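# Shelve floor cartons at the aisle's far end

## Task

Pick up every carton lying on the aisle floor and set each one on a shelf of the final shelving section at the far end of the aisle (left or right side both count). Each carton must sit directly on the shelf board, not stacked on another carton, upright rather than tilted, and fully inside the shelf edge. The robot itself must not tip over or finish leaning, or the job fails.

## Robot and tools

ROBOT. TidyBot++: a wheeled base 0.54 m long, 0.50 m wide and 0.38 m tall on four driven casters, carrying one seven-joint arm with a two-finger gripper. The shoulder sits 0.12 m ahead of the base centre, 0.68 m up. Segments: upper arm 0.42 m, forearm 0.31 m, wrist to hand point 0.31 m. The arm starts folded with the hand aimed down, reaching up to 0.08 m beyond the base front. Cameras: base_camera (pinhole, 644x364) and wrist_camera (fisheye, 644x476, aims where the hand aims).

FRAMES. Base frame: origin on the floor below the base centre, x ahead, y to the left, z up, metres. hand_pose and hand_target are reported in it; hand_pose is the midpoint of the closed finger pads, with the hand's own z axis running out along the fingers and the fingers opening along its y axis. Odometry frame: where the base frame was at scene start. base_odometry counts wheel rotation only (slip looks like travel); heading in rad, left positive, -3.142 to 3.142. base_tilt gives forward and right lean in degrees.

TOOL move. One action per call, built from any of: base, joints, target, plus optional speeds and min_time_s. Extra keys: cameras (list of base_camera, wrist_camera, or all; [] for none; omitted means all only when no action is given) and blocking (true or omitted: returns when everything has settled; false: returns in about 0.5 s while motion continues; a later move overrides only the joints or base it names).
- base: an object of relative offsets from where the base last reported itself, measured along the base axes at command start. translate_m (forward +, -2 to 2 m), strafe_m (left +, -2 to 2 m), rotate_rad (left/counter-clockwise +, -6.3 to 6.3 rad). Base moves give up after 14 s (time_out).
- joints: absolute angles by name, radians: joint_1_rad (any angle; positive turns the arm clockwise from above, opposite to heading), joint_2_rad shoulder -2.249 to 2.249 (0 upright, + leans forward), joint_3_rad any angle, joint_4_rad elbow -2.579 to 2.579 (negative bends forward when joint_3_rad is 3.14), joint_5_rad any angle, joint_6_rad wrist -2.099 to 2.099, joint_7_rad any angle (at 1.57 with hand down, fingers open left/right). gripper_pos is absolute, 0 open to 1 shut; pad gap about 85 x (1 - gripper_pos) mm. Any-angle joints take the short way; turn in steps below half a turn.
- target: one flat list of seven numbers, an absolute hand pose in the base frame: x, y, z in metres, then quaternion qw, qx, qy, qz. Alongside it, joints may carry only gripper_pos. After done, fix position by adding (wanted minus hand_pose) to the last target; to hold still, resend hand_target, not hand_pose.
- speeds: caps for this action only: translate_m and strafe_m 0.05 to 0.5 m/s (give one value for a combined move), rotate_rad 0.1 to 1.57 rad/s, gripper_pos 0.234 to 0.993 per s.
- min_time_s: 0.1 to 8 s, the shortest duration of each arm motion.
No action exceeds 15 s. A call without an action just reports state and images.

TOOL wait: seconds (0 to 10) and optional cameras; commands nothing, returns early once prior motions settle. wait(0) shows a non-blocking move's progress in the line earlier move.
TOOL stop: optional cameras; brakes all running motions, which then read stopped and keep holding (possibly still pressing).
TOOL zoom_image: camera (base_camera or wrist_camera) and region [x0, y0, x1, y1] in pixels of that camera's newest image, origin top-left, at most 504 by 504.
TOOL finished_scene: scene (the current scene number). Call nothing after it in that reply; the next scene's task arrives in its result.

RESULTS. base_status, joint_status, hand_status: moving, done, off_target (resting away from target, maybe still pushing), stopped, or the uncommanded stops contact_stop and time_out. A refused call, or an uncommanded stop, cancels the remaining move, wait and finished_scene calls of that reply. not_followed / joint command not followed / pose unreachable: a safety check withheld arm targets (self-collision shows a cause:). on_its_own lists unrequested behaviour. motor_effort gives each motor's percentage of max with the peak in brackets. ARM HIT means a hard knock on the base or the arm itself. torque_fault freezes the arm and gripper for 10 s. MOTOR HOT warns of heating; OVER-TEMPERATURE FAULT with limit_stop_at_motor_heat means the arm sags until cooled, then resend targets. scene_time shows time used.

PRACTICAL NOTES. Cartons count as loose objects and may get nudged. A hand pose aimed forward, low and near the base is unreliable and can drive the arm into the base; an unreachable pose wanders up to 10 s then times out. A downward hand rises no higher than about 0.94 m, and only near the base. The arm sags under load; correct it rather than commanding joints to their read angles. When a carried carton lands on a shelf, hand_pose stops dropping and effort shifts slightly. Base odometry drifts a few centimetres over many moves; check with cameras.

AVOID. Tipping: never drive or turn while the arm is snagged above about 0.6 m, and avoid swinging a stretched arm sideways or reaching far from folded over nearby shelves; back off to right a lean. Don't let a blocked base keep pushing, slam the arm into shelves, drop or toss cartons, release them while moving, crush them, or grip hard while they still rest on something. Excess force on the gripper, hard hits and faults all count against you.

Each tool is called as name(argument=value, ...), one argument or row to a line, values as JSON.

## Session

move(
  joints={"joint_6_rad": 0.45},
  cameras=["all"],
)

Scene clock: 1.93 s.
move: done
base_odometry: x=+0.000 y=+0.000 heading=+0.000
base_tilt: forward=+0.2 right=+0.5
base_status: not commanded
joint_positions: joint_1_rad=+0.045 joint_2_rad=-0.321 joint_3_rad=+3.168 joint_4_rad=-2.554 joint_5_rad=+0.016 joint_6_rad=+0.352 joint_7_rad=+1.567 gripper_pos=+0.000
joint_status: all done
motor_effort: joint_1_rad=+0(1) joint_2_rad=-5(6) joint_3_rad=+0(1) joint_4_rad=+17(19) joint_5_rad=+1(2) joint_6_rad=+9(9) joint_7_rad=-1(1)
hand_pose: x=+0.5301 y=-0.0271 z=+0.7932 quat_wxyz=(+0.019, +0.807, -0.025, +0.589)
hand_target: x=+0.5375 y=-0.0274 z=+0.8216 quat_wxyz=(+0.020, +0.778, -0.024, +0.627)
hand_status: not commanded
pictures: base_camera, wrist_camera

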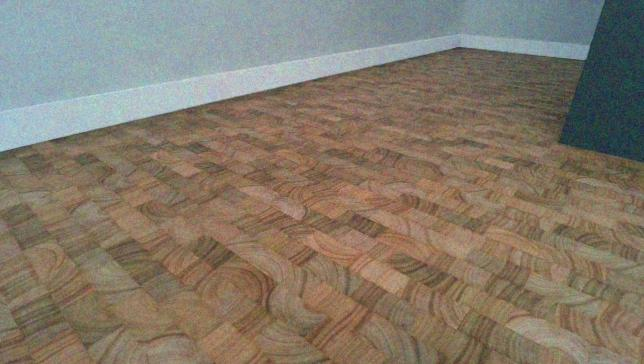

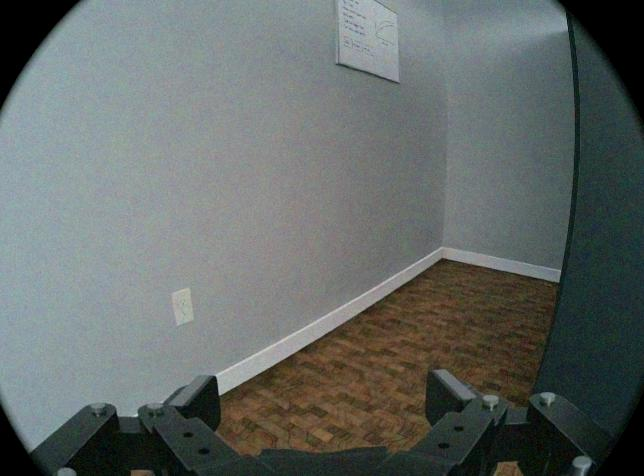

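move(
  base={"rotate_rad": -0.7},
  cameras=["all"],
)

Scene clock: 3.83 s.
move: done
base_odometry: x=+0.000 y=+0.000 heading=-0.700
base_tilt: forward=+0.2 right=+0.5
base_status: done
joint_positions: joint_1_rad=+0.045 joint_2_rad=-0.321 joint_3_rad=+3.169 joint_4_rad=-2.554 joint_5_rad=+0.016 joint_6_rad=+0.352 joint_7_rad=+1.567 gripper_pos=+0.000
joint_status: not commanded
motor_effort: joint_1_rad=+0(1) joint_2_rad=-6(6) joint_3_rad=+0(1) joint_4_rad=+17(18) joint_5_rad=+1(2) joint_6_rad=+9(10) joint_7_rad=-1(1)
hand_pose: x=+0.5301 y=-0.0275 z=+0.7932 quat_wxyz=(+0.019, +0.807, -0.025, +0.589)
hand_target: x=+0.5375 y=-0.0274 z=+0.8216 quat_wxyz=(+0.020, +0.778, -0.024, +0.627)
hand_status: not commanded
pictures: base_camera, wrist_camera

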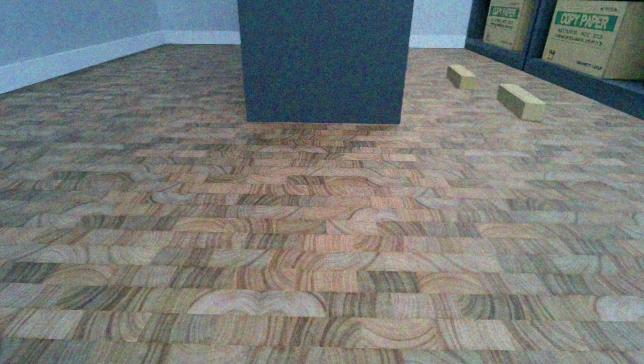

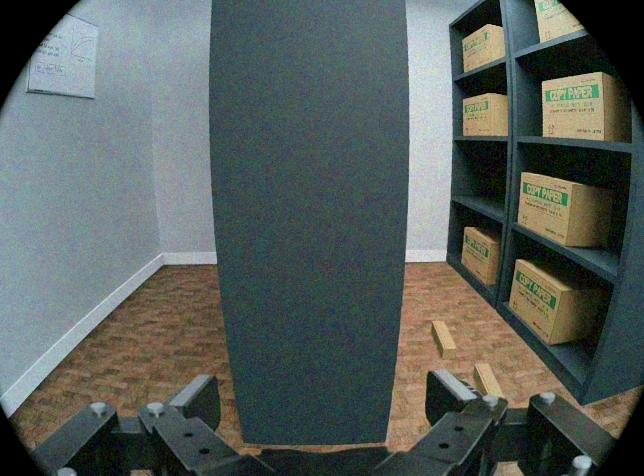

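zoom_image(
  camera="base_camera",
  region=[420, 40, 580, 140],
)

Scaled by 3.150.

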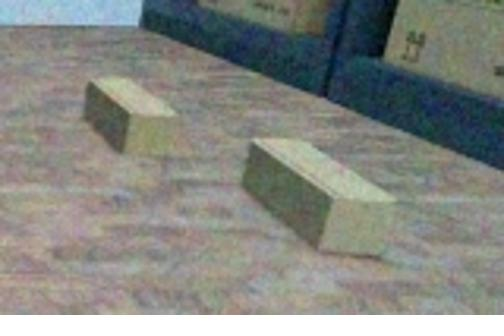

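move(
  base={"translate_m": 0.61, "strafe_m": -0.643, "rotate_rad": -0.113},
  joints={"joint_1_rad": 0.0, "joint_2_rad": 1.34, "joint_3_rad": 3.1416, "joint_4_rad": -1.9, "joint_5_rad": 0.0, "joint_6_rad": 0.78, "joint_7_rad": 1.5708},
  min_time_s=2.5,
  cameras=["all"],
)

Scene clock: 14.57 s.
move: done
base_odometry: x=+0.053 y=-0.885 heading=-0.813
base_tilt: forward=+0.2 right=+0.5
base_status: done
joint_positions: joint_1_rad=+0.016 joint_2_rad=+1.300 joint_3_rad=+3.153 joint_4_rad=-1.908 joint_5_rad=+0.016 joint_6_rad=+0.690 joint_7_rad=+1.567 gripper_pos=+0.000
joint_status: all done
motor_effort: joint_1_rad=+0(2) joint_2_rad=-33(35) joint_3_rad=-1(2) joint_4_rad=+3(19) joint_5_rad=+1(2) joint_6_rad=+6(10) joint_7_rad=+0(2)
hand_pose: x=+0.6854 y=-0.0117 z=+0.2279 quat_wxyz=(+0.005, +0.952, -0.002, +0.307)
hand_target: x=+0.6938 y=+0.0014 z=+0.2235 quat_wxyz=(+0.000, +0.942, +0.000, +0.334)
hand_status: not commanded
pictures: base_camera, wrist_camera

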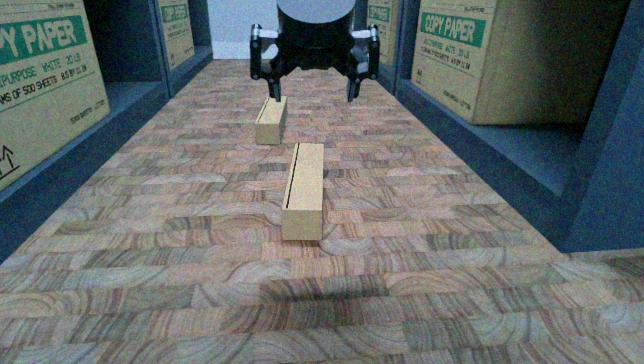

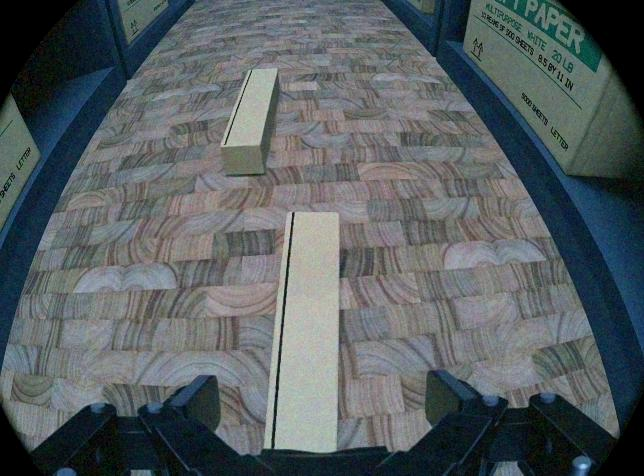

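move(
  base={"translate_m": 0.07, "strafe_m": 0.03, "rotate_rad": -0.031},
  joints={"joint_1_rad": 0.0, "joint_2_rad": 1.69, "joint_4_rad": -1.475},
  min_time_s=2,
  cameras=["all"],
)

Scene clock: 18.13 s.
move: done
base_odometry: x=+0.123 y=-0.915 heading=-0.844
base_tilt: forward=+0.2 right=+0.5
base_status: done
joint_positions: joint_1_rad=+0.003 joint_2_rad=+1.649 joint_3_rad=+3.145 joint_4_rad=-1.485 joint_5_rad=+0.016 joint_6_rad=+0.693 joint_7_rad=+1.567 gripper_pos=+0.000
joint_status: all done
motor_effort: joint_1_rad=+0(3) joint_2_rad=-35(37) joint_3_rad=-1(3) joint_4_rad=+4(6) joint_5_rad=+2(2) joint_6_rad=+6(7) joint_7_rad=+0(2)
hand_pose: x=+0.7415 y=+0.0007 z=+0.0966 quat_wxyz=(-0.001, +0.939, +0.005, +0.343)
hand_target: x=+0.7431 y=+0.0013 z=+0.0911 quat_wxyz=(+0.000, +0.929, +0.000, +0.369)
hand_status: not commanded
pictures: base_camera, wrist_camera

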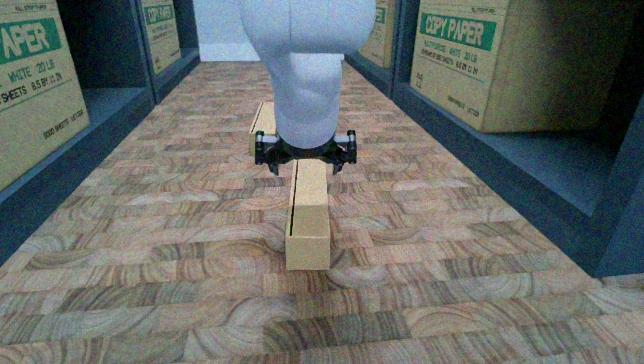

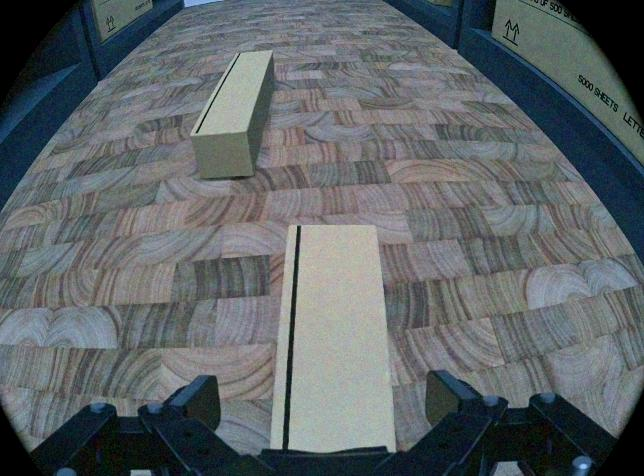

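move(
  base={"strafe_m": -0.004},
  joints={"joint_2_rad": 1.80, "joint_4_rad": -1.36},
  min_time_s=1.3,
  cameras=["wrist_camera"],
)

Scene clock: 20.67 s.
move: done
base_odometry: x=+0.120 y=-0.918 heading=-0.844
base_tilt: forward=+0.2 right=+0.5
base_status: done
joint_positions: joint_1_rad=+0.003 joint_2_rad=+1.756 joint_3_rad=+3.145 joint_4_rad=-1.372 joint_5_rad=+0.016 joint_6_rad=+0.693 joint_7_rad=+1.567 gripper_pos=+0.000
joint_status: all done
motor_effort: joint_1_rad=+0(4) joint_2_rad=-35(37) joint_3_rad=-1(3) joint_4_rad=+4(6) joint_5_rad=+1(2) joint_6_rad=+6(7) joint_7_rad=-1(1)
hand_pose: x=+0.7394 y=+0.0010 z=+0.0536 quat_wxyz=(-0.001, +0.938, +0.005, +0.346)
hand_target: x=+0.7378 y=+0.0013 z=+0.0466 quat_wxyz=(+0.000, +0.928, +0.000, +0.372)
hand_status: not commanded

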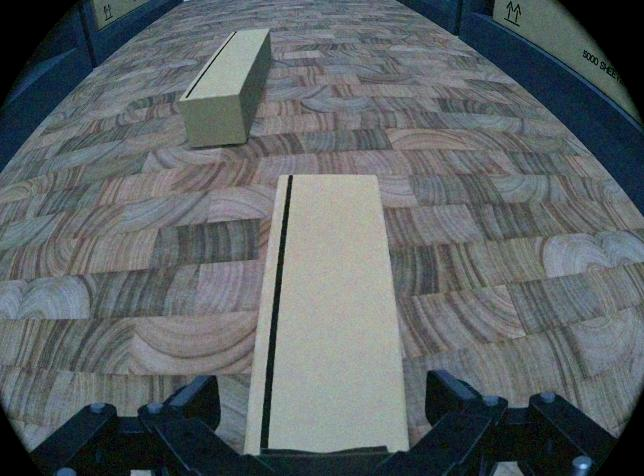

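move(
  joints={"joint_2_rad": 1.83, "joint_4_rad": -1.325, "gripper_pos": 0.3},
  speeds={"gripper_pos": 0.234},
  min_time_s=1,
  cameras=[],
)

move(
  joints={"gripper_pos": 0.335},
  speeds={"gripper_pos": 0.234},
)

move(
  joints={"gripper_pos": 0.345},
  speeds={"gripper_pos": 0.234},
  cameras=["wrist_camera"],
)

Scene clock: 23.27 s.
move: done
base_odometry: x=+0.120 y=-0.918 heading=-0.844
base_tilt: forward=+0.2 right=+0.5
base_status: not commanded
joint_positions: joint_1_rad=+0.003 joint_2_rad=+1.784 joint_3_rad=+3.145 joint_4_rad=-1.338 joint_5_rad=+0.016 joint_6_rad=+0.693 joint_7_rad=+1.567 gripper_pos=+0.299
joint_status: all done
motor_effort: joint_1_rad=+0(1) joint_2_rad=-35(36) joint_3_rad=-1(1) joint_4_rad=+4(6) joint_5_rad=+2(2) joint_6_rad=+6(7) joint_7_rad=-1(2)
hand_pose: x=+0.7400 y=+0.0010 z=+0.0430 quat_wxyz=(-0.001, +0.937, +0.005, +0.349)
hand_target: x=+0.7374 y=+0.0013 z=+0.0354 quat_wxyz=(+0.000, +0.927, +0.000, +0.374)
hand_status: not commanded

Scene clock: 24.20 s.
move: done
base_odometry: x=+0.120 y=-0.918 heading=-0.844
base_tilt: forward=+0.2 right=+0.5
base_status: not commanded
joint_positions: joint_1_rad=+0.003 joint_2_rad=+1.784 joint_3_rad=+3.145 joint_4_rad=-1.338 joint_5_rad=+0.016 joint_6_rad=+0.695 joint_7_rad=+1.567 gripper_pos=+0.333
joint_status: all done
motor_effort: joint_1_rad=+0(0) joint_2_rad=-34(35) joint_3_rad=-1(1) joint_4_rad=+4(6) joint_5_rad=+1(2) joint_6_rad=+6(6) joint_7_rad=+0(1)
hand_pose: x=+0.7402 y=+0.0010 z=+0.0432 quat_wxyz=(-0.001, +0.937, +0.005, +0.350)
hand_target: x=+0.7374 y=+0.0013 z=+0.0354 quat_wxyz=(+0.000, +0.927, +0.000, +0.374)
hand_status: not commanded
pictures: none

Scene clock: 25.03 s.
move: done
base_odometry: x=+0.120 y=-0.918 heading=-0.844
base_tilt: forward=+0.2 right=+0.5
base_status: not commanded
joint_positions: joint_1_rad=+0.003 joint_2_rad=+1.784 joint_3_rad=+3.145 joint_4_rad=-1.338 joint_5_rad=+0.016 joint_6_rad=+0.695 joint_7_rad=+1.567 gripper_pos=+0.341
joint_status: all done
motor_effort: joint_1_rad=+0(0) joint_2_rad=-33(34) joint_3_rad=-1(1) joint_4_rad=+5(6) joint_5_rad=+0(2) joint_6_rad=+5(6) joint_7_rad=-1(2)
hand_pose: x=+0.7403 y=+0.0010 z=+0.0433 quat_wxyz=(-0.001, +0.937, +0.005, +0.350)
hand_target: x=+0.7374 y=+0.0013 z=+0.0354 quat_wxyz=(+0.000, +0.927, +0.000, +0.374)
hand_status: not commanded

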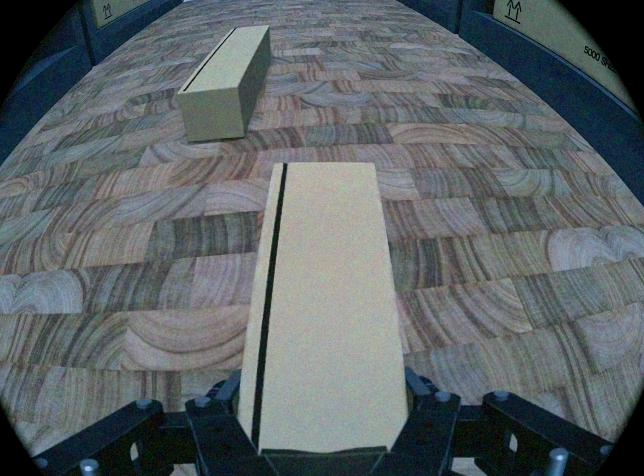

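move(
  joints={"joint_2_rad": 1.69, "joint_4_rad": -1.40},
  min_time_s=1.2,
  cameras=["wrist_camera"],
)

move(
  base={"strafe_m": 0.01, "rotate_rad": 0.084},
  speeds={"rotate_rad": 0.4},
  cameras=["wrist_camera"],
)

Scene clock: 32.00 s.
move: done
base_odometry: x=+0.120 y=-0.918 heading=-0.844
base_tilt: forward=+0.2 right=+0.5
base_status: not commanded
joint_positions: joint_1_rad=+0.003 joint_2_rad=+1.734 joint_3_rad=+3.145 joint_4_rad=-1.391 joint_5_rad=+0.016 joint_6_rad=+0.697 joint_7_rad=+1.567 gripper_pos=+0.341
joint_status: all done
motor_effort: joint_1_rad=+0(1) joint_2_rad=-36(36) joint_3_rad=+0(1) joint_4_rad=+5(6) joint_5_rad=+1(2) joint_6_rad=+6(8) joint_7_rad=-1(1)
hand_pose: x=+0.7434 y=+0.0010 z=+0.0640 quat_wxyz=(-0.001, +0.937, +0.005, +0.349)
hand_target: x=+0.7830 y=+0.0013 z=+0.1081 quat_wxyz=(+0.000, +0.915, +0.000, +0.404)
hand_status: not commanded

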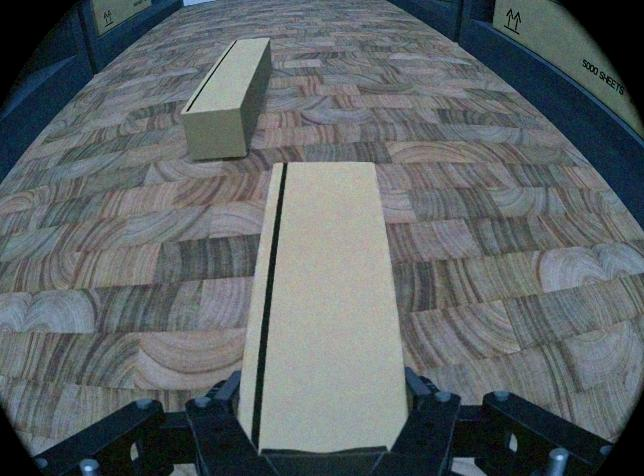

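Scene clock: 33.07 s.
move: done
base_odometry: x=+0.127 y=-0.911 heading=-0.760
base_tilt: forward=+0.2 right=+0.5
base_status: done
joint_positions: joint_1_rad=-0.006 joint_2_rad=+1.733 joint_3_rad=+3.138 joint_4_rad=-1.391 joint_5_rad=+0.016 joint_6_rad=+0.697 joint_7_rad=+1.567 gripper_pos=+0.341
joint_status: not commanded
motor_effort: joint_1_rad=+0(5) joint_2_rad=-36(37) joint_3_rad=-1(3) joint_4_rad=+4(6) joint_5_rad=+1(3) joint_6_rad=+7(7) joint_7_rad=+0(1)
hand_pose: x=+0.7434 y=+0.0099 z=+0.0642 quat_wxyz=(-0.006, +0.937, +0.008, +0.349)
hand_target: x=+0.7830 y=+0.0013 z=+0.1081 quat_wxyz=(+0.000, +0.915, +0.000, +0.404)
hand_status: not commanded

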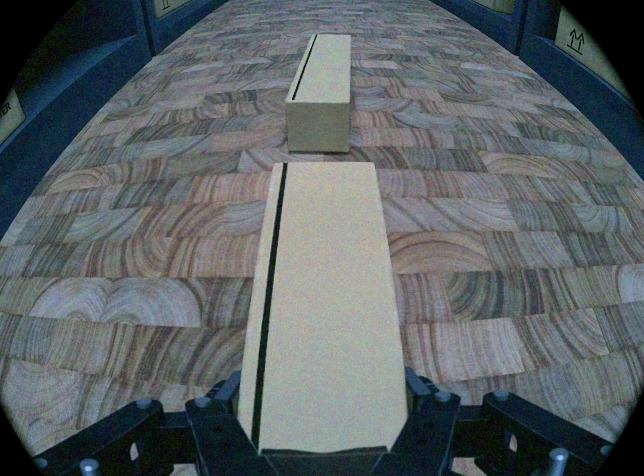

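move(
  base={"translate_m": 0.82},
  speeds={"translate_m": 0.2},
  cameras=["all"],
)

Scene clock: 38.20 s.
move: done
base_odometry: x=+0.722 y=-1.476 heading=-0.759
base_tilt: forward=+0.2 right=+0.5
base_status: done
joint_positions: joint_1_rad=-0.006 joint_2_rad=+1.725 joint_3_rad=+3.138 joint_4_rad=-1.398 joint_5_rad=+0.016 joint_6_rad=+0.697 joint_7_rad=+1.567 gripper_pos=+0.341
joint_status: not commanded
motor_effort: joint_1_rad=+0(1) joint_2_rad=-36(39) joint_3_rad=-1(2) joint_4_rad=+5(7) joint_5_rad=+1(2) joint_6_rad=+7(8) joint_7_rad=-1(2)
hand_pose: x=+0.7449 y=+0.0099 z=+0.0681 quat_wxyz=(-0.006, +0.937, +0.008, +0.350)
hand_target: x=+0.7830 y=+0.0013 z=+0.1081 quat_wxyz=(+0.000, +0.915, +0.000, +0.404)
hand_status: not commanded
pictures: base_camera, wrist_camera

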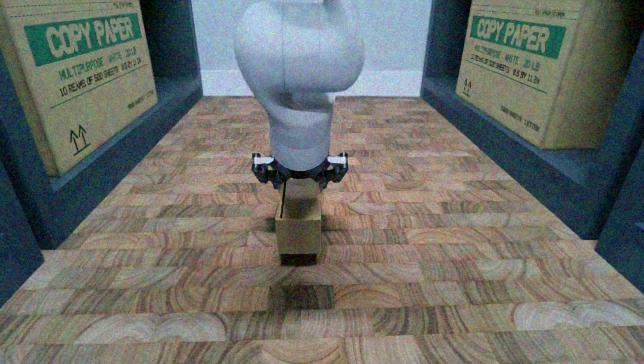

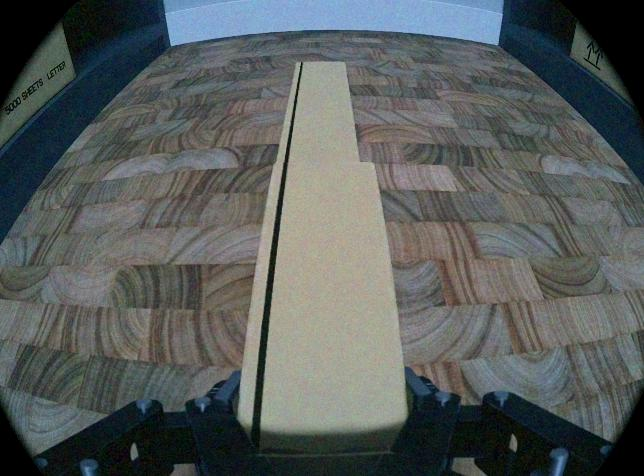

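move(
  base={"translate_m": -0.04},
  joints={"joint_1_rad": 0.0, "joint_2_rad": -0.349, "joint_3_rad": 3.1416, "joint_4_rad": -2.239, "joint_5_rad": 0.0, "joint_6_rad": -0.553, "joint_7_rad": 1.5708},
  min_time_s=3.3,
  cameras=["all"],
)

Scene clock: 44.20 s.
move: done
base_odometry: x=+0.693 y=-1.449 heading=-0.759
base_tilt: forward=+0.2 right=+0.6
base_status: done
joint_positions: joint_1_rad=-0.006 joint_2_rad=-0.326 joint_3_rad=+3.138 joint_4_rad=-2.223 joint_5_rad=+0.016 joint_6_rad=-0.474 joint_7_rad=+1.567 gripper_pos=+0.341
joint_status: all done
motor_effort: joint_1_rad=+0(2) joint_2_rad=-7(41) joint_3_rad=+0(3) joint_4_rad=+19(20) joint_5_rad=+1(3) joint_6_rad=+7(9) joint_7_rad=-1(2)
hand_pose: x=+0.4989 y=+0.0026 z=+0.7566 quat_wxyz=(+0.004, +0.927, +0.008, +0.376)
hand_target: x=+0.4738 y=+0.0013 z=+0.7402 quat_wxyz=(+0.000, +0.940, +0.000, +0.342)
hand_status: not commanded
pictures: base_camera, wrist_camera

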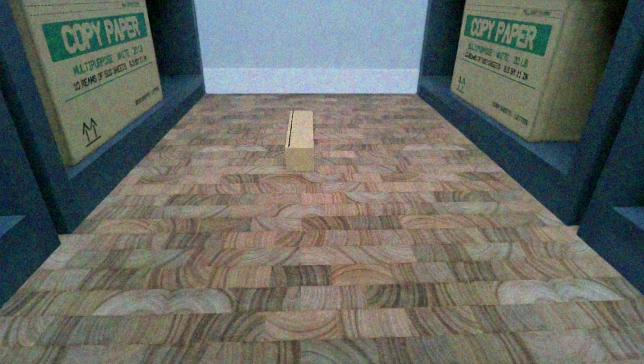

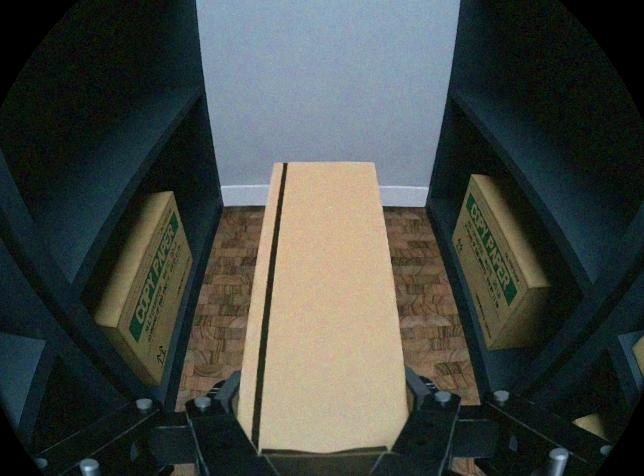

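move(
  base={"translate_m": 0.58, "rotate_rad": 0.015},
  joints={"joint_1_rad": 1.05},
  min_time_s=3,
  cameras=["all"],
)

zoom_image(
  camera="wrist_camera",
  region=[30, 120, 282, 372],
)

Scene clock: 49.40 s.
move: done
base_odometry: x=+1.114 y=-1.848 heading=-0.744
base_tilt: forward=+0.2 right=+0.6
base_status: done
joint_positions: joint_1_rad=+1.033 joint_2_rad=-0.335 joint_3_rad=+3.138 joint_4_rad=-2.226 joint_5_rad=+0.016 joint_6_rad=-0.481 joint_7_rad=+1.567 gripper_pos=+0.341
joint_status: all done
motor_effort: joint_1_rad=+0(1) joint_2_rad=-6(10) joint_3_rad=+1(2) joint_4_rad=+20(21) joint_5_rad=+1(2) joint_6_rad=+7(8) joint_7_rad=-1(2)
hand_pose: x=+0.3122 y=-0.3231 z=+0.7566 quat_wxyz=(+0.190, +0.809, -0.453, +0.324)
hand_target: x=+0.2967 y=-0.3071 z=+0.7402 quat_wxyz=(+0.172, +0.813, -0.471, +0.296)
hand_status: not commanded
pictures: base_camera, wrist_camera

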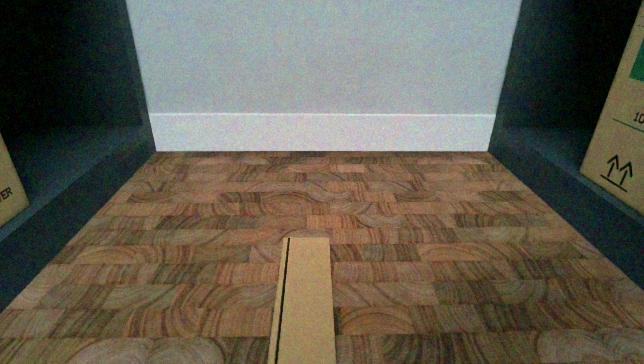

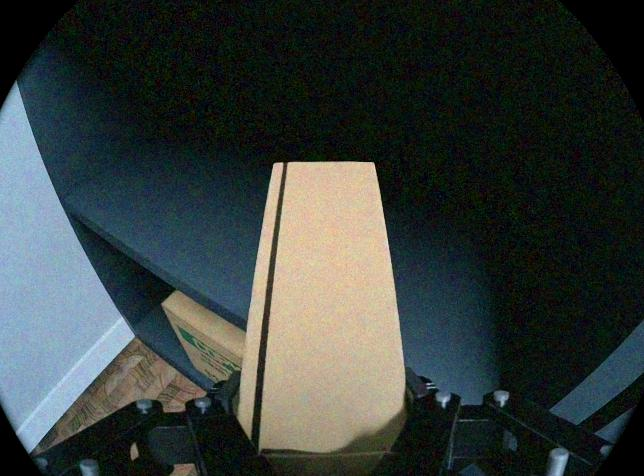

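Scaled by 2.000.

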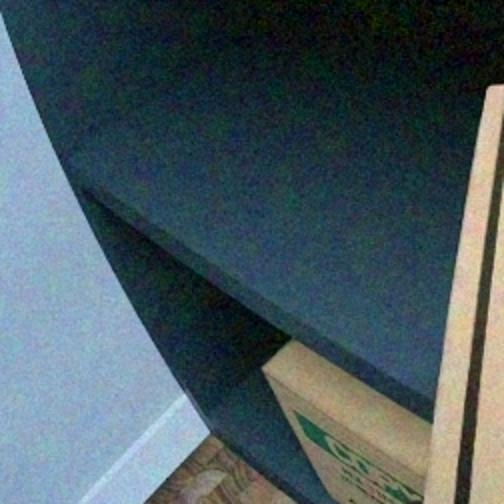

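move(
  joints={"joint_2_rad": 0.635, "joint_4_rad": -1.62, "joint_6_rad": -0.11},
  min_time_s=3,
  cameras=["wrist_camera"],
)

Scene clock: 54.33 s.
move: done
base_odometry: x=+1.114 y=-1.848 heading=-0.744
base_tilt: forward=+0.2 right=+0.5
base_status: not commanded
joint_positions: joint_1_rad=+1.033 joint_2_rad=+0.604 joint_3_rad=+3.138 joint_4_rad=-1.638 joint_5_rad=+0.016 joint_6_rad=-0.208 joint_7_rad=+1.567 gripper_pos=+0.341
joint_status: all done
motor_effort: joint_1_rad=+0(1) joint_2_rad=-34(36) joint_3_rad=-1(1) joint_4_rad=+16(20) joint_5_rad=+1(2) joint_6_rad=+6(8) joint_7_rad=-1(2)
hand_pose: x=+0.4713 y=-0.5858 z=+0.5926 quat_wxyz=(+0.169, +0.821, -0.459, +0.294)
hand_target: x=+0.4741 y=-0.6164 z=+0.5998 quat_wxyz=(+0.190, +0.801, -0.464, +0.328)
hand_status: not commanded

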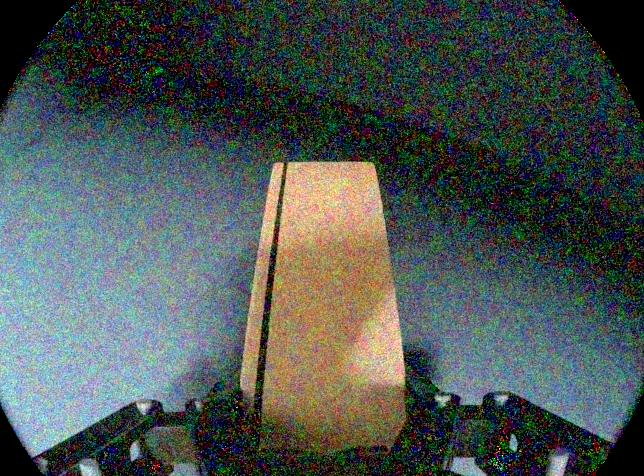

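move(
  joints={"joint_2_rad": 0.655, "joint_4_rad": -1.67, "joint_6_rad": -0.058},
  min_time_s=1,
  cameras=[],
)

move(
  joints={"joint_2_rad": 0.667, "joint_4_rad": -1.68, "joint_6_rad": -0.037},
  min_time_s=0.8,
  cameras=[],
)

move(
  joints={"joint_2_rad": 0.677, "joint_4_rad": -1.688, "joint_6_rad": -0.018},
  min_time_s=0.8,
  cameras=["wrist_camera"],
)

Scene clock: 56.53 s.
move: done
base_odometry: x=+1.114 y=-1.848 heading=-0.744
base_tilt: forward=+0.1 right=+0.6
base_status: not commanded
joint_positions: joint_1_rad=+1.033 joint_2_rad=+0.614 joint_3_rad=+3.138 joint_4_rad=-1.655 joint_5_rad=+0.016 joint_6_rad=-0.155 joint_7_rad=+1.567 gripper_pos=+0.341
joint_status: all done
motor_effort: joint_1_rad=+0(1) joint_2_rad=-34(34) joint_3_rad=+0(1) joint_4_rad=+16(18) joint_5_rad=+0(2) joint_6_rad=+7(7) joint_7_rad=-1(1)
hand_pose: x=+0.4736 y=-0.5893 z=+0.5889 quat_wxyz=(+0.175, +0.817, -0.457, +0.304)
hand_target: x=+0.4682 y=-0.6061 z=+0.5743 quat_wxyz=(+0.186, +0.804, -0.466, +0.320)
hand_status: not commanded

Scene clock: 57.63 s.
move: done
base_odometry: x=+1.114 y=-1.848 heading=-0.744
base_tilt: forward=+0.1 right=+0.5
base_status: not commanded
joint_positions: joint_1_rad=+1.033 joint_2_rad=+0.625 joint_3_rad=+3.138 joint_4_rad=-1.664 joint_5_rad=+0.016 joint_6_rad=-0.134 joint_7_rad=+1.567 gripper_pos=+0.341
joint_status: all done
motor_effort: joint_1_rad=+0(0) joint_2_rad=-34(34) joint_3_rad=+0(1) joint_4_rad=+15(17) joint_5_rad=+1(2) joint_6_rad=+7(7) joint_7_rad=-1(1)
hand_pose: x=+0.4738 y=-0.5894 z=+0.5820 quat_wxyz=(+0.175, +0.817, -0.457, +0.305)
hand_target: x=+0.4677 y=-0.6052 z=+0.5660 quat_wxyz=(+0.185, +0.804, -0.466, +0.320)
hand_status: not commanded

Scene clock: 58.73 s.
move: done
base_odometry: x=+1.114 y=-1.848 heading=-0.744
base_tilt: forward=+0.2 right=+0.6
base_status: not commanded
joint_positions: joint_1_rad=+1.033 joint_2_rad=+0.632 joint_3_rad=+3.138 joint_4_rad=-1.670 joint_5_rad=+0.016 joint_6_rad=-0.115 joint_7_rad=+1.567 gripper_pos=+0.341
joint_status: all done
motor_effort: joint_1_rad=+0(0) joint_2_rad=-33(34) joint_3_rad=+0(1) joint_4_rad=+16(16) joint_5_rad=+1(2) joint_6_rad=+7(7) joint_7_rad=+0(1)
hand_pose: x=+0.4745 y=-0.5903 z=+0.5788 quat_wxyz=(+0.177, +0.816, -0.456, +0.308)
hand_target: x=+0.4675 y=-0.6048 z=+0.5596 quat_wxyz=(+0.186, +0.804, -0.466, +0.320)
hand_status: not commanded

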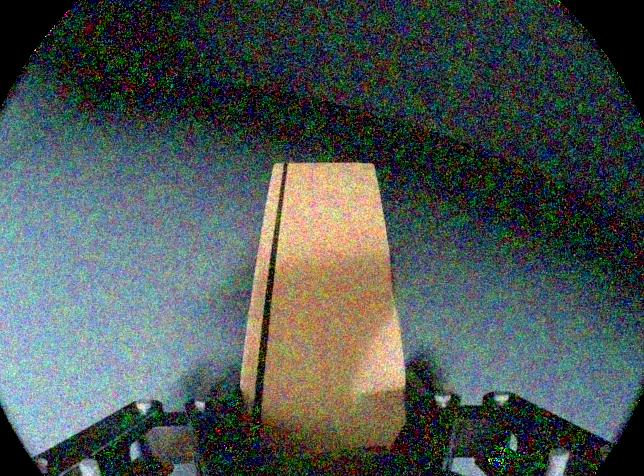

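move(
  joints={"joint_2_rad": 0.688, "joint_4_rad": -1.697, "joint_6_rad": 0.002},
  cameras=["wrist_camera"],
)

Scene clock: 62.37 s.
move: done
base_odometry: x=+1.114 y=-1.848 heading=-0.744
base_tilt: forward=+0.1 right=+0.6
base_status: not commanded
joint_positions: joint_1_rad=+1.033 joint_2_rad=+0.635 joint_3_rad=+3.138 joint_4_rad=-1.677 joint_5_rad=+0.016 joint_6_rad=-0.089 joint_7_rad=+1.567 gripper_pos=+0.341
joint_status: all done
motor_effort: joint_1_rad=+0(1) joint_2_rad=-32(33) joint_3_rad=+0(1) joint_4_rad=+15(16) joint_5_rad=+1(1) joint_6_rad=+7(7) joint_7_rad=-1(1)
hand_pose: x=+0.4759 y=-0.5923 z=+0.5788 quat_wxyz=(+0.180, +0.814, -0.455, +0.314)
hand_target: x=+0.4670 y=-0.6040 z=+0.5523 quat_wxyz=(+0.186, +0.804, -0.466, +0.320)
hand_status: not commanded

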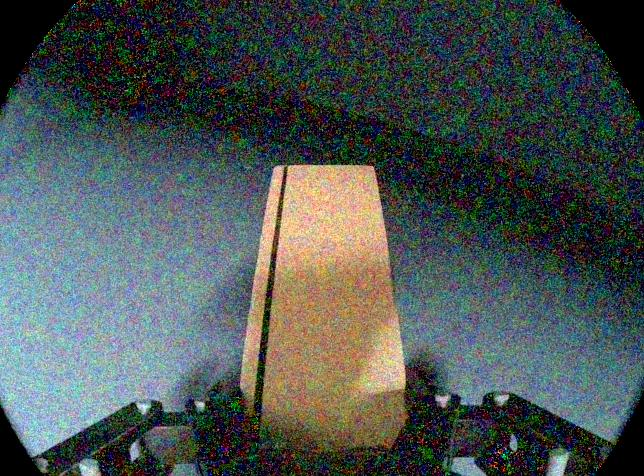

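move(
  joints={"joint_2_rad": 0.676, "joint_4_rad": -1.69, "joint_6_rad": -0.02},
)

move(
  joints={"gripper_pos": 0.0},
  speeds={"gripper_pos": 0.3},
  cameras=["wrist_camera"],
)

move(
  joints={"joint_2_rad": 0.0, "joint_4_rad": -2.1, "joint_6_rad": -0.37},
  min_time_s=2.5,
  cameras=["wrist_camera"],
)

Scene clock: 63.73 s.
move: done
base_odometry: x=+1.114 y=-1.848 heading=-0.744
base_tilt: forward=+0.2 right=+0.5
base_status: not commanded
joint_positions: joint_1_rad=+1.033 joint_2_rad=+0.635 joint_3_rad=+3.138 joint_4_rad=-1.677 joint_5_rad=+0.016 joint_6_rad=-0.089 joint_7_rad=+1.567 gripper_pos=+0.341
joint_status: all done
motor_effort: joint_1_rad=+0(0) joint_2_rad=-32(32) joint_3_rad=+0(1) joint_4_rad=+15(16) joint_5_rad=+2(2) joint_6_rad=+7(7) joint_7_rad=-1(1)
hand_pose: x=+0.4759 y=-0.5923 z=+0.5788 quat_wxyz=(+0.180, +0.814, -0.455, +0.314)
hand_target: x=+0.4669 y=-0.6038 z=+0.5590 quat_wxyz=(+0.185, +0.804, -0.466, +0.319)
hand_status: not commanded
pictures: none

Scene clock: 65.47 s.
move: done
base_odometry: x=+1.114 y=-1.848 heading=-0.744
base_tilt: forward=+0.1 right=+0.5
base_status: not commanded
joint_positions: joint_1_rad=+1.033 joint_2_rad=+0.637 joint_3_rad=+3.138 joint_4_rad=-1.677 joint_5_rad=+0.016 joint_6_rad=-0.089 joint_7_rad=+1.567 gripper_pos=+0.000
joint_status: all done
motor_effort: joint_1_rad=+0(1) joint_2_rad=-33(34) joint_3_rad=+0(1) joint_4_rad=+15(16) joint_5_rad=+1(2) joint_6_rad=+7(7) joint_7_rad=-1(1)
hand_pose: x=+0.4757 y=-0.5921 z=+0.5771 quat_wxyz=(+0.180, +0.814, -0.455, +0.313)
hand_target: x=+0.4669 y=-0.6038 z=+0.5590 quat_wxyz=(+0.185, +0.804, -0.466, +0.319)
hand_status: not commanded

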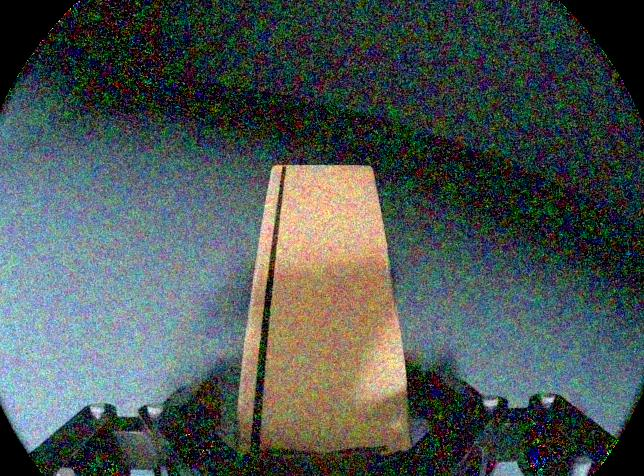

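Scene clock: 68.27 s.
move: done
base_odometry: x=+1.114 y=-1.848 heading=-0.744
base_tilt: forward=+0.2 right=+0.5
base_status: not commanded
joint_positions: joint_1_rad=+1.033 joint_2_rad=+0.025 joint_3_rad=+3.138 joint_4_rad=-2.082 joint_5_rad=+0.016 joint_6_rad=-0.292 joint_7_rad=+1.567 gripper_pos=+0.000
joint_status: all done
motor_effort: joint_1_rad=+0(1) joint_2_rad=-17(34) joint_3_rad=+0(1) joint_4_rad=+16(18) joint_5_rad=+1(2) joint_6_rad=+6(7) joint_7_rad=+0(2)
hand_pose: x=+0.3720 y=-0.4210 z=+0.7123 quat_wxyz=(+0.182, +0.813, -0.455, +0.314)
hand_target: x=+0.3516 y=-0.4027 z=+0.7002 quat_wxyz=(+0.165, +0.817, -0.473, +0.285)
hand_status: not commanded

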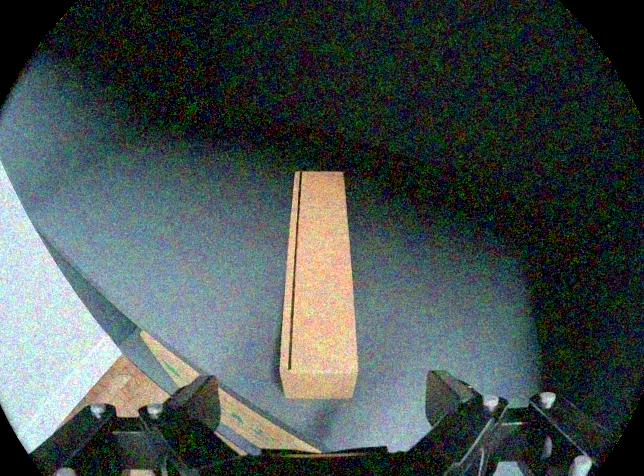

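move(
  base={"translate_m": -0.25},
  joints={"joint_1_rad": 0.0, "joint_2_rad": 0.2, "joint_4_rad": -2.2, "joint_6_rad": -0.1},
  speeds={"translate_m": 0.2},
  min_time_s=1.3,
)

move(
  joints={"joint_2_rad": 1.44, "joint_4_rad": -1.735, "joint_6_rad": 0.78},
  min_time_s=2.5,
  cameras=["all"],
)

Scene clock: 72.37 s.
move: done
base_odometry: x=+0.929 y=-1.679 heading=-0.744
base_tilt: forward=+0.1 right=+0.5
base_status: done
joint_positions: joint_1_rad=+0.015 joint_2_rad=+0.168 joint_3_rad=+3.140 joint_4_rad=-2.182 joint_5_rad=+0.016 joint_6_rad=-0.193 joint_7_rad=+1.567 gripper_pos=+0.000
joint_status: all done
motor_effort: joint_1_rad=+0(2) joint_2_rad=-18(19) joint_3_rad=+0(2) joint_4_rad=+14(18) joint_5_rad=+1(2) joint_6_rad=+6(7) joint_7_rad=+0(2)
hand_pose: x=+0.5885 y=-0.0061 z=+0.6187 quat_wxyz=(+0.005, +0.955, -0.001, +0.295)
hand_target: x=+0.6012 y=+0.0013 z=+0.6130 quat_wxyz=(+0.000, +0.949, +0.000, +0.315)
hand_status: not commanded
pictures: none

Scene clock: 75.43 s.
move: done
base_odometry: x=+0.929 y=-1.679 heading=-0.744
base_tilt: forward=+0.2 right=+0.5
base_status: not commanded
joint_positions: joint_1_rad=+0.015 joint_2_rad=+1.402 joint_3_rad=+3.140 joint_4_rad=-1.748 joint_5_rad=+0.016 joint_6_rad=+0.686 joint_7_rad=+1.567 gripper_pos=+0.000
joint_status: all done
motor_effort: joint_1_rad=+0(1) joint_2_rad=-35(37) joint_3_rad=-1(1) joint_4_rad=+4(16) joint_5_rad=+1(2) joint_6_rad=+7(7) joint_7_rad=+0(2)
hand_pose: x=+0.7263 y=-0.0040 z=+0.1956 quat_wxyz=(-0.001, +0.943, -0.002, +0.332)
hand_target: x=+0.7371 y=+0.0013 z=+0.1940 quat_wxyz=(+0.000, +0.931, +0.000, +0.365)
hand_status: not commanded
pictures: base_camera, wrist_camera

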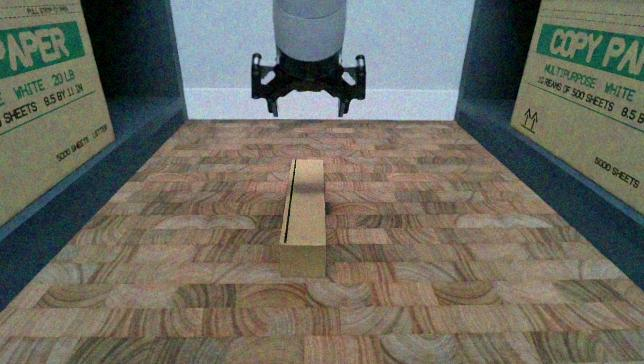

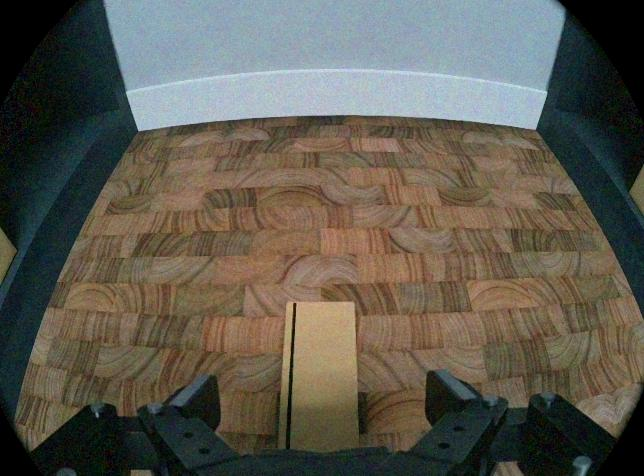

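move(
  base={"translate_m": -0.015},
  joints={"joint_2_rad": 1.71, "joint_4_rad": -1.455, "joint_6_rad": 0.78},
  min_time_s=1.5,
  cameras=["wrist_camera"],
)

move(
  joints={"joint_2_rad": 1.8, "joint_4_rad": -1.36, "joint_6_rad": 0.78},
  cameras=["wrist_camera"],
)

Scene clock: 79.37 s.
move: done
base_odometry: x=+0.918 y=-1.669 heading=-0.744
base_tilt: forward=+0.2 right=+0.5
base_status: done
joint_positions: joint_1_rad=+0.015 joint_2_rad=+1.671 joint_3_rad=+3.140 joint_4_rad=-1.465 joint_5_rad=+0.016 joint_6_rad=+0.689 joint_7_rad=+1.567 gripper_pos=+0.000
joint_status: all done
motor_effort: joint_1_rad=+0(1) joint_2_rad=-35(37) joint_3_rad=-1(2) joint_4_rad=+4(6) joint_5_rad=+1(2) joint_6_rad=+6(7) joint_7_rad=-1(1)
hand_pose: x=+0.7388 y=-0.0041 z=+0.0864 quat_wxyz=(-0.001, +0.940, -0.002, +0.341)
hand_target: x=+0.7420 y=+0.0013 z=+0.0828 quat_wxyz=(+0.000, +0.929, +0.000, +0.369)
hand_status: not commanded

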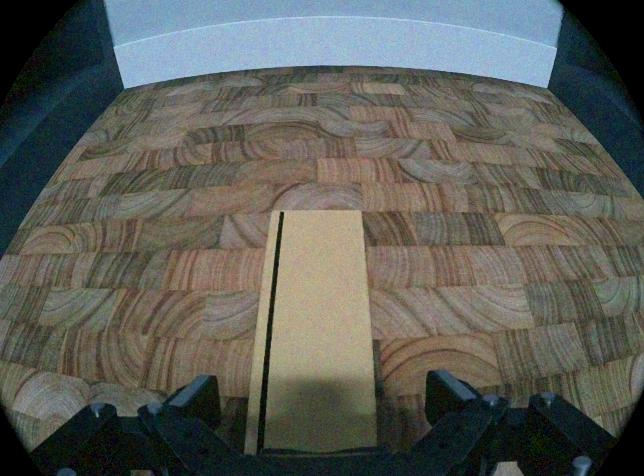

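Scene clock: 80.57 s.
move: done
base_odometry: x=+0.918 y=-1.669 heading=-0.744
base_tilt: forward=+0.2 right=+0.5
base_status: not commanded
joint_positions: joint_1_rad=+0.015 joint_2_rad=+1.764 joint_3_rad=+3.140 joint_4_rad=-1.368 joint_5_rad=+0.016 joint_6_rad=+0.691 joint_7_rad=+1.567 gripper_pos=+0.000
joint_status: all done
motor_effort: joint_1_rad=+0(1) joint_2_rad=-35(38) joint_3_rad=-1(1) joint_4_rad=+5(6) joint_5_rad=+1(2) joint_6_rad=+6(7) joint_7_rad=-1(1)
hand_pose: x=+0.7356 y=-0.0040 z=+0.0487 quat_wxyz=(-0.001, +0.939, -0.002, +0.343)
hand_target: x=+0.7378 y=+0.0013 z=+0.0466 quat_wxyz=(+0.000, +0.928, +0.000, +0.372)
hand_status: not commanded

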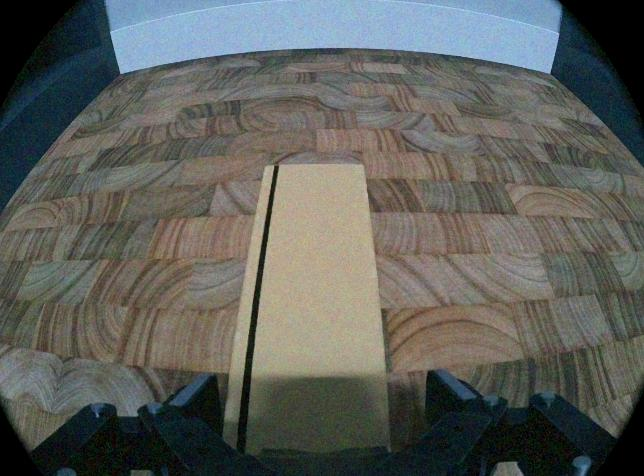

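move(
  joints={"joint_2_rad": 1.833, "joint_4_rad": -1.325, "joint_6_rad": 0.78},
)

move(
  joints={"gripper_pos": 0.3},
  speeds={"gripper_pos": 0.234},
  cameras=["wrist_camera"],
)

Scene clock: 82.60 s.
move: done
base_odometry: x=+0.918 y=-1.669 heading=-0.744
base_tilt: forward=+0.2 right=+0.5
base_status: not commanded
joint_positions: joint_1_rad=+0.015 joint_2_rad=+1.791 joint_3_rad=+3.140 joint_4_rad=-1.331 joint_5_rad=+0.016 joint_6_rad=+0.691 joint_7_rad=+1.567 gripper_pos=+0.000
joint_status: all done
motor_effort: joint_1_rad=+0(0) joint_2_rad=-35(36) joint_3_rad=-1(1) joint_4_rad=+4(6) joint_5_rad=+1(2) joint_6_rad=+6(7) joint_7_rad=-1(1)
hand_pose: x=+0.7388 y=-0.0041 z=+0.0397 quat_wxyz=(-0.001, +0.938, -0.002, +0.348)
hand_target: x=+0.7355 y=+0.0013 z=+0.0335 quat_wxyz=(+0.000, +0.928, +0.000, +0.373)
hand_status: not commanded
pictures: none

Scene clock: 84.47 s.
move: done
base_odometry: x=+0.918 y=-1.669 heading=-0.744
base_tilt: forward=+0.2 right=+0.5
base_status: not commanded
joint_positions: joint_1_rad=+0.015 joint_2_rad=+1.791 joint_3_rad=+3.140 joint_4_rad=-1.331 joint_5_rad=+0.016 joint_6_rad=+0.691 joint_7_rad=+1.567 gripper_pos=+0.299
joint_status: all done
motor_effort: joint_1_rad=+0(1) joint_2_rad=-35(35) joint_3_rad=-1(2) joint_4_rad=+5(6) joint_5_rad=+1(2) joint_6_rad=+6(7) joint_7_rad=-1(1)
hand_pose: x=+0.7388 y=-0.0041 z=+0.0397 quat_wxyz=(-0.001, +0.938, -0.002, +0.348)
hand_target: x=+0.7355 y=+0.0013 z=+0.0335 quat_wxyz=(+0.000, +0.928, +0.000, +0.373)
hand_status: not commanded

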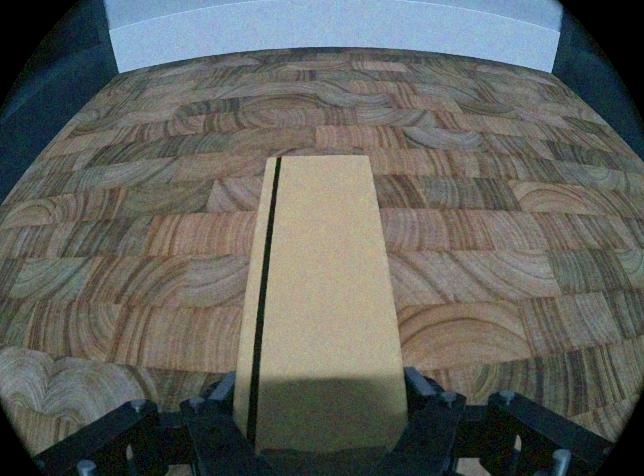

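move(
  joints={"gripper_pos": 0.345},
  speeds={"gripper_pos": 0.234},
)

move(
  joints={"joint_1_rad": 0.0, "joint_2_rad": -0.349, "joint_3_rad": 3.1416, "joint_4_rad": -2.239, "joint_5_rad": 0.0, "joint_6_rad": -0.553, "joint_7_rad": 1.5708},
  min_time_s=3.5,
  cameras=["all"],
)

Scene clock: 86.30 s.
move: done
base_odometry: x=+0.918 y=-1.669 heading=-0.744
base_tilt: forward=+0.1 right=+0.5
base_status: not commanded
joint_positions: joint_1_rad=+0.015 joint_2_rad=+1.791 joint_3_rad=+3.140 joint_4_rad=-1.331 joint_5_rad=+0.016 joint_6_rad=+0.692 joint_7_rad=+1.567 gripper_pos=+0.340
joint_status: all done
motor_effort: joint_1_rad=+0(1) joint_2_rad=-33(35) joint_3_rad=-1(1) joint_4_rad=+4(5) joint_5_rad=+1(2) joint_6_rad=+6(7) joint_7_rad=-1(1)
hand_pose: x=+0.7390 y=-0.0041 z=+0.0399 quat_wxyz=(-0.001, +0.937, -0.002, +0.348)
hand_target: x=+0.7355 y=+0.0013 z=+0.0335 quat_wxyz=(+0.000, +0.928, +0.000, +0.373)
hand_status: not commanded
pictures: none

Scene clock: 90.10 s.
move: done
base_odometry: x=+0.918 y=-1.669 heading=-0.744
base_tilt: forward=+0.1 right=+0.5
base_status: not commanded
joint_positions: joint_1_rad=+0.015 joint_2_rad=-0.326 joint_3_rad=+3.140 joint_4_rad=-2.222 joint_5_rad=+0.016 joint_6_rad=-0.474 joint_7_rad=+1.567 gripper_pos=+0.340
joint_status: all done
motor_effort: joint_1_rad=+0(1) joint_2_rad=-7(42) joint_3_rad=+0(2) joint_4_rad=+19(20) joint_5_rad=+1(2) joint_6_rad=+7(9) joint_7_rad=-1(2)
hand_pose: x=+0.4989 y=-0.0061 z=+0.7567 quat_wxyz=(+0.008, +0.927, -0.003, +0.376)
hand_target: x=+0.4738 y=+0.0013 z=+0.7402 quat_wxyz=(+0.000, +0.940, +0.000, +0.342)
hand_status: not commanded
pictures: base_camera, wrist_camera

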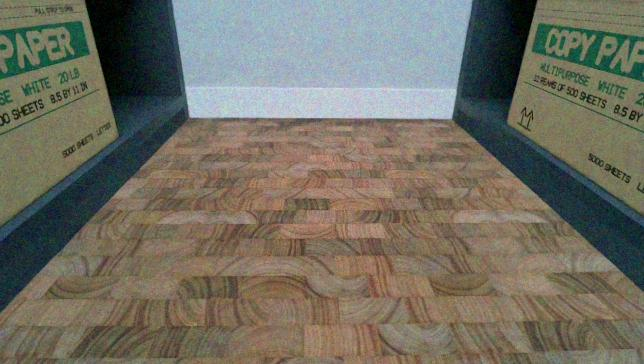

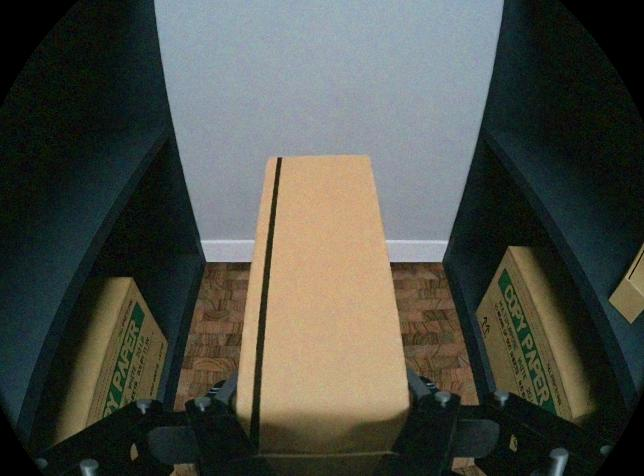

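move(
  base={"translate_m": 0.265, "strafe_m": -0.03},
  joints={"joint_1_rad": -1.05},
  min_time_s=3,
  cameras=["all"],
)

Scene clock: 94.43 s.
move: done
base_odometry: x=+1.093 y=-1.870 heading=-0.744
base_tilt: forward=+0.1 right=+0.5
base_status: done
joint_positions: joint_1_rad=-1.033 joint_2_rad=-0.338 joint_3_rad=+3.140 joint_4_rad=-2.227 joint_5_rad=+0.016 joint_6_rad=-0.482 joint_7_rad=+1.567 gripper_pos=+0.340
joint_status: all done
motor_effort: joint_1_rad=+0(1) joint_2_rad=-7(10) joint_3_rad=+0(1) joint_4_rad=+19(21) joint_5_rad=+1(2) joint_6_rad=+7(8) joint_7_rad=-1(2)
hand_pose: x=+0.3118 y=+0.3225 z=+0.7571 quat_wxyz=(-0.181, +0.804, +0.461, +0.330)
hand_target: x=+0.2944 y=+0.3084 z=+0.7402 quat_wxyz=(-0.172, +0.813, +0.471, +0.296)
hand_status: not commanded
pictures: base_camera, wrist_camera

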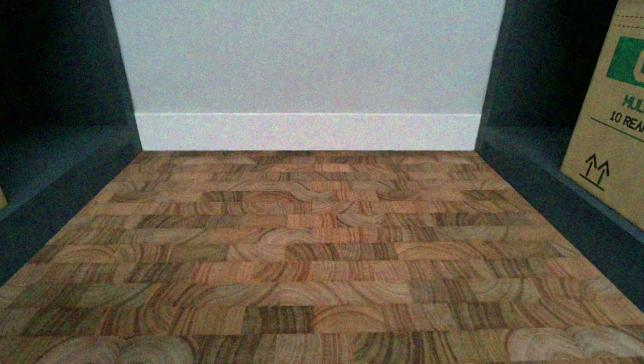

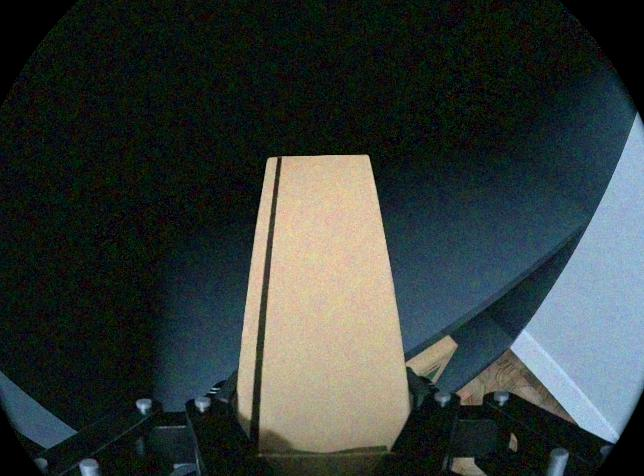

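zoom_image(
  camera="wrist_camera",
  region=[350, 180, 644, 440],
)

Scaled by 1.714.

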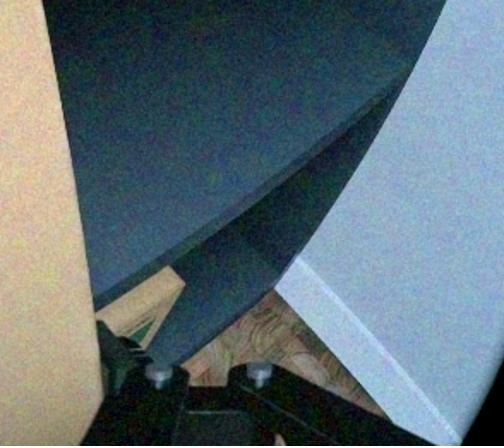

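move(
  joints={"joint_2_rad": 0.57, "joint_4_rad": -1.757, "joint_6_rad": -0.04},
  min_time_s=2.5,
  cameras=["wrist_camera"],
)

Scene clock: 106.50 s.
move: done
base_odometry: x=+1.093 y=-1.870 heading=-0.744
base_tilt: forward=+0.1 right=+0.5
base_status: not commanded
joint_positions: joint_1_rad=-1.033 joint_2_rad=+0.541 joint_3_rad=+3.140 joint_4_rad=-1.776 joint_5_rad=+0.016 joint_6_rad=-0.138 joint_7_rad=+1.567 gripper_pos=+0.340
joint_status: all done
motor_effort: joint_1_rad=+0(1) joint_2_rad=-31(33) joint_3_rad=+0(1) joint_4_rad=+16(20) joint_5_rad=+1(2) joint_6_rad=+7(8) joint_7_rad=-1(1)
hand_pose: x=+0.4480 y=+0.5547 z=+0.5886 quat_wxyz=(-0.164, +0.816, +0.470, +0.294)
hand_target: x=+0.4529 y=+0.5848 z=+0.5978 quat_wxyz=(-0.189, +0.801, +0.464, +0.327)
hand_status: not commanded

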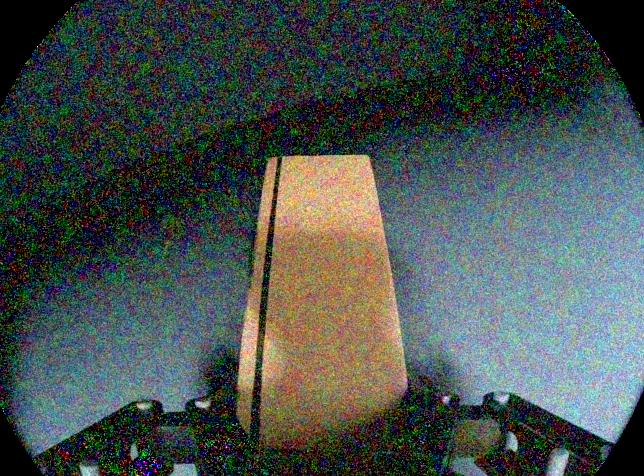

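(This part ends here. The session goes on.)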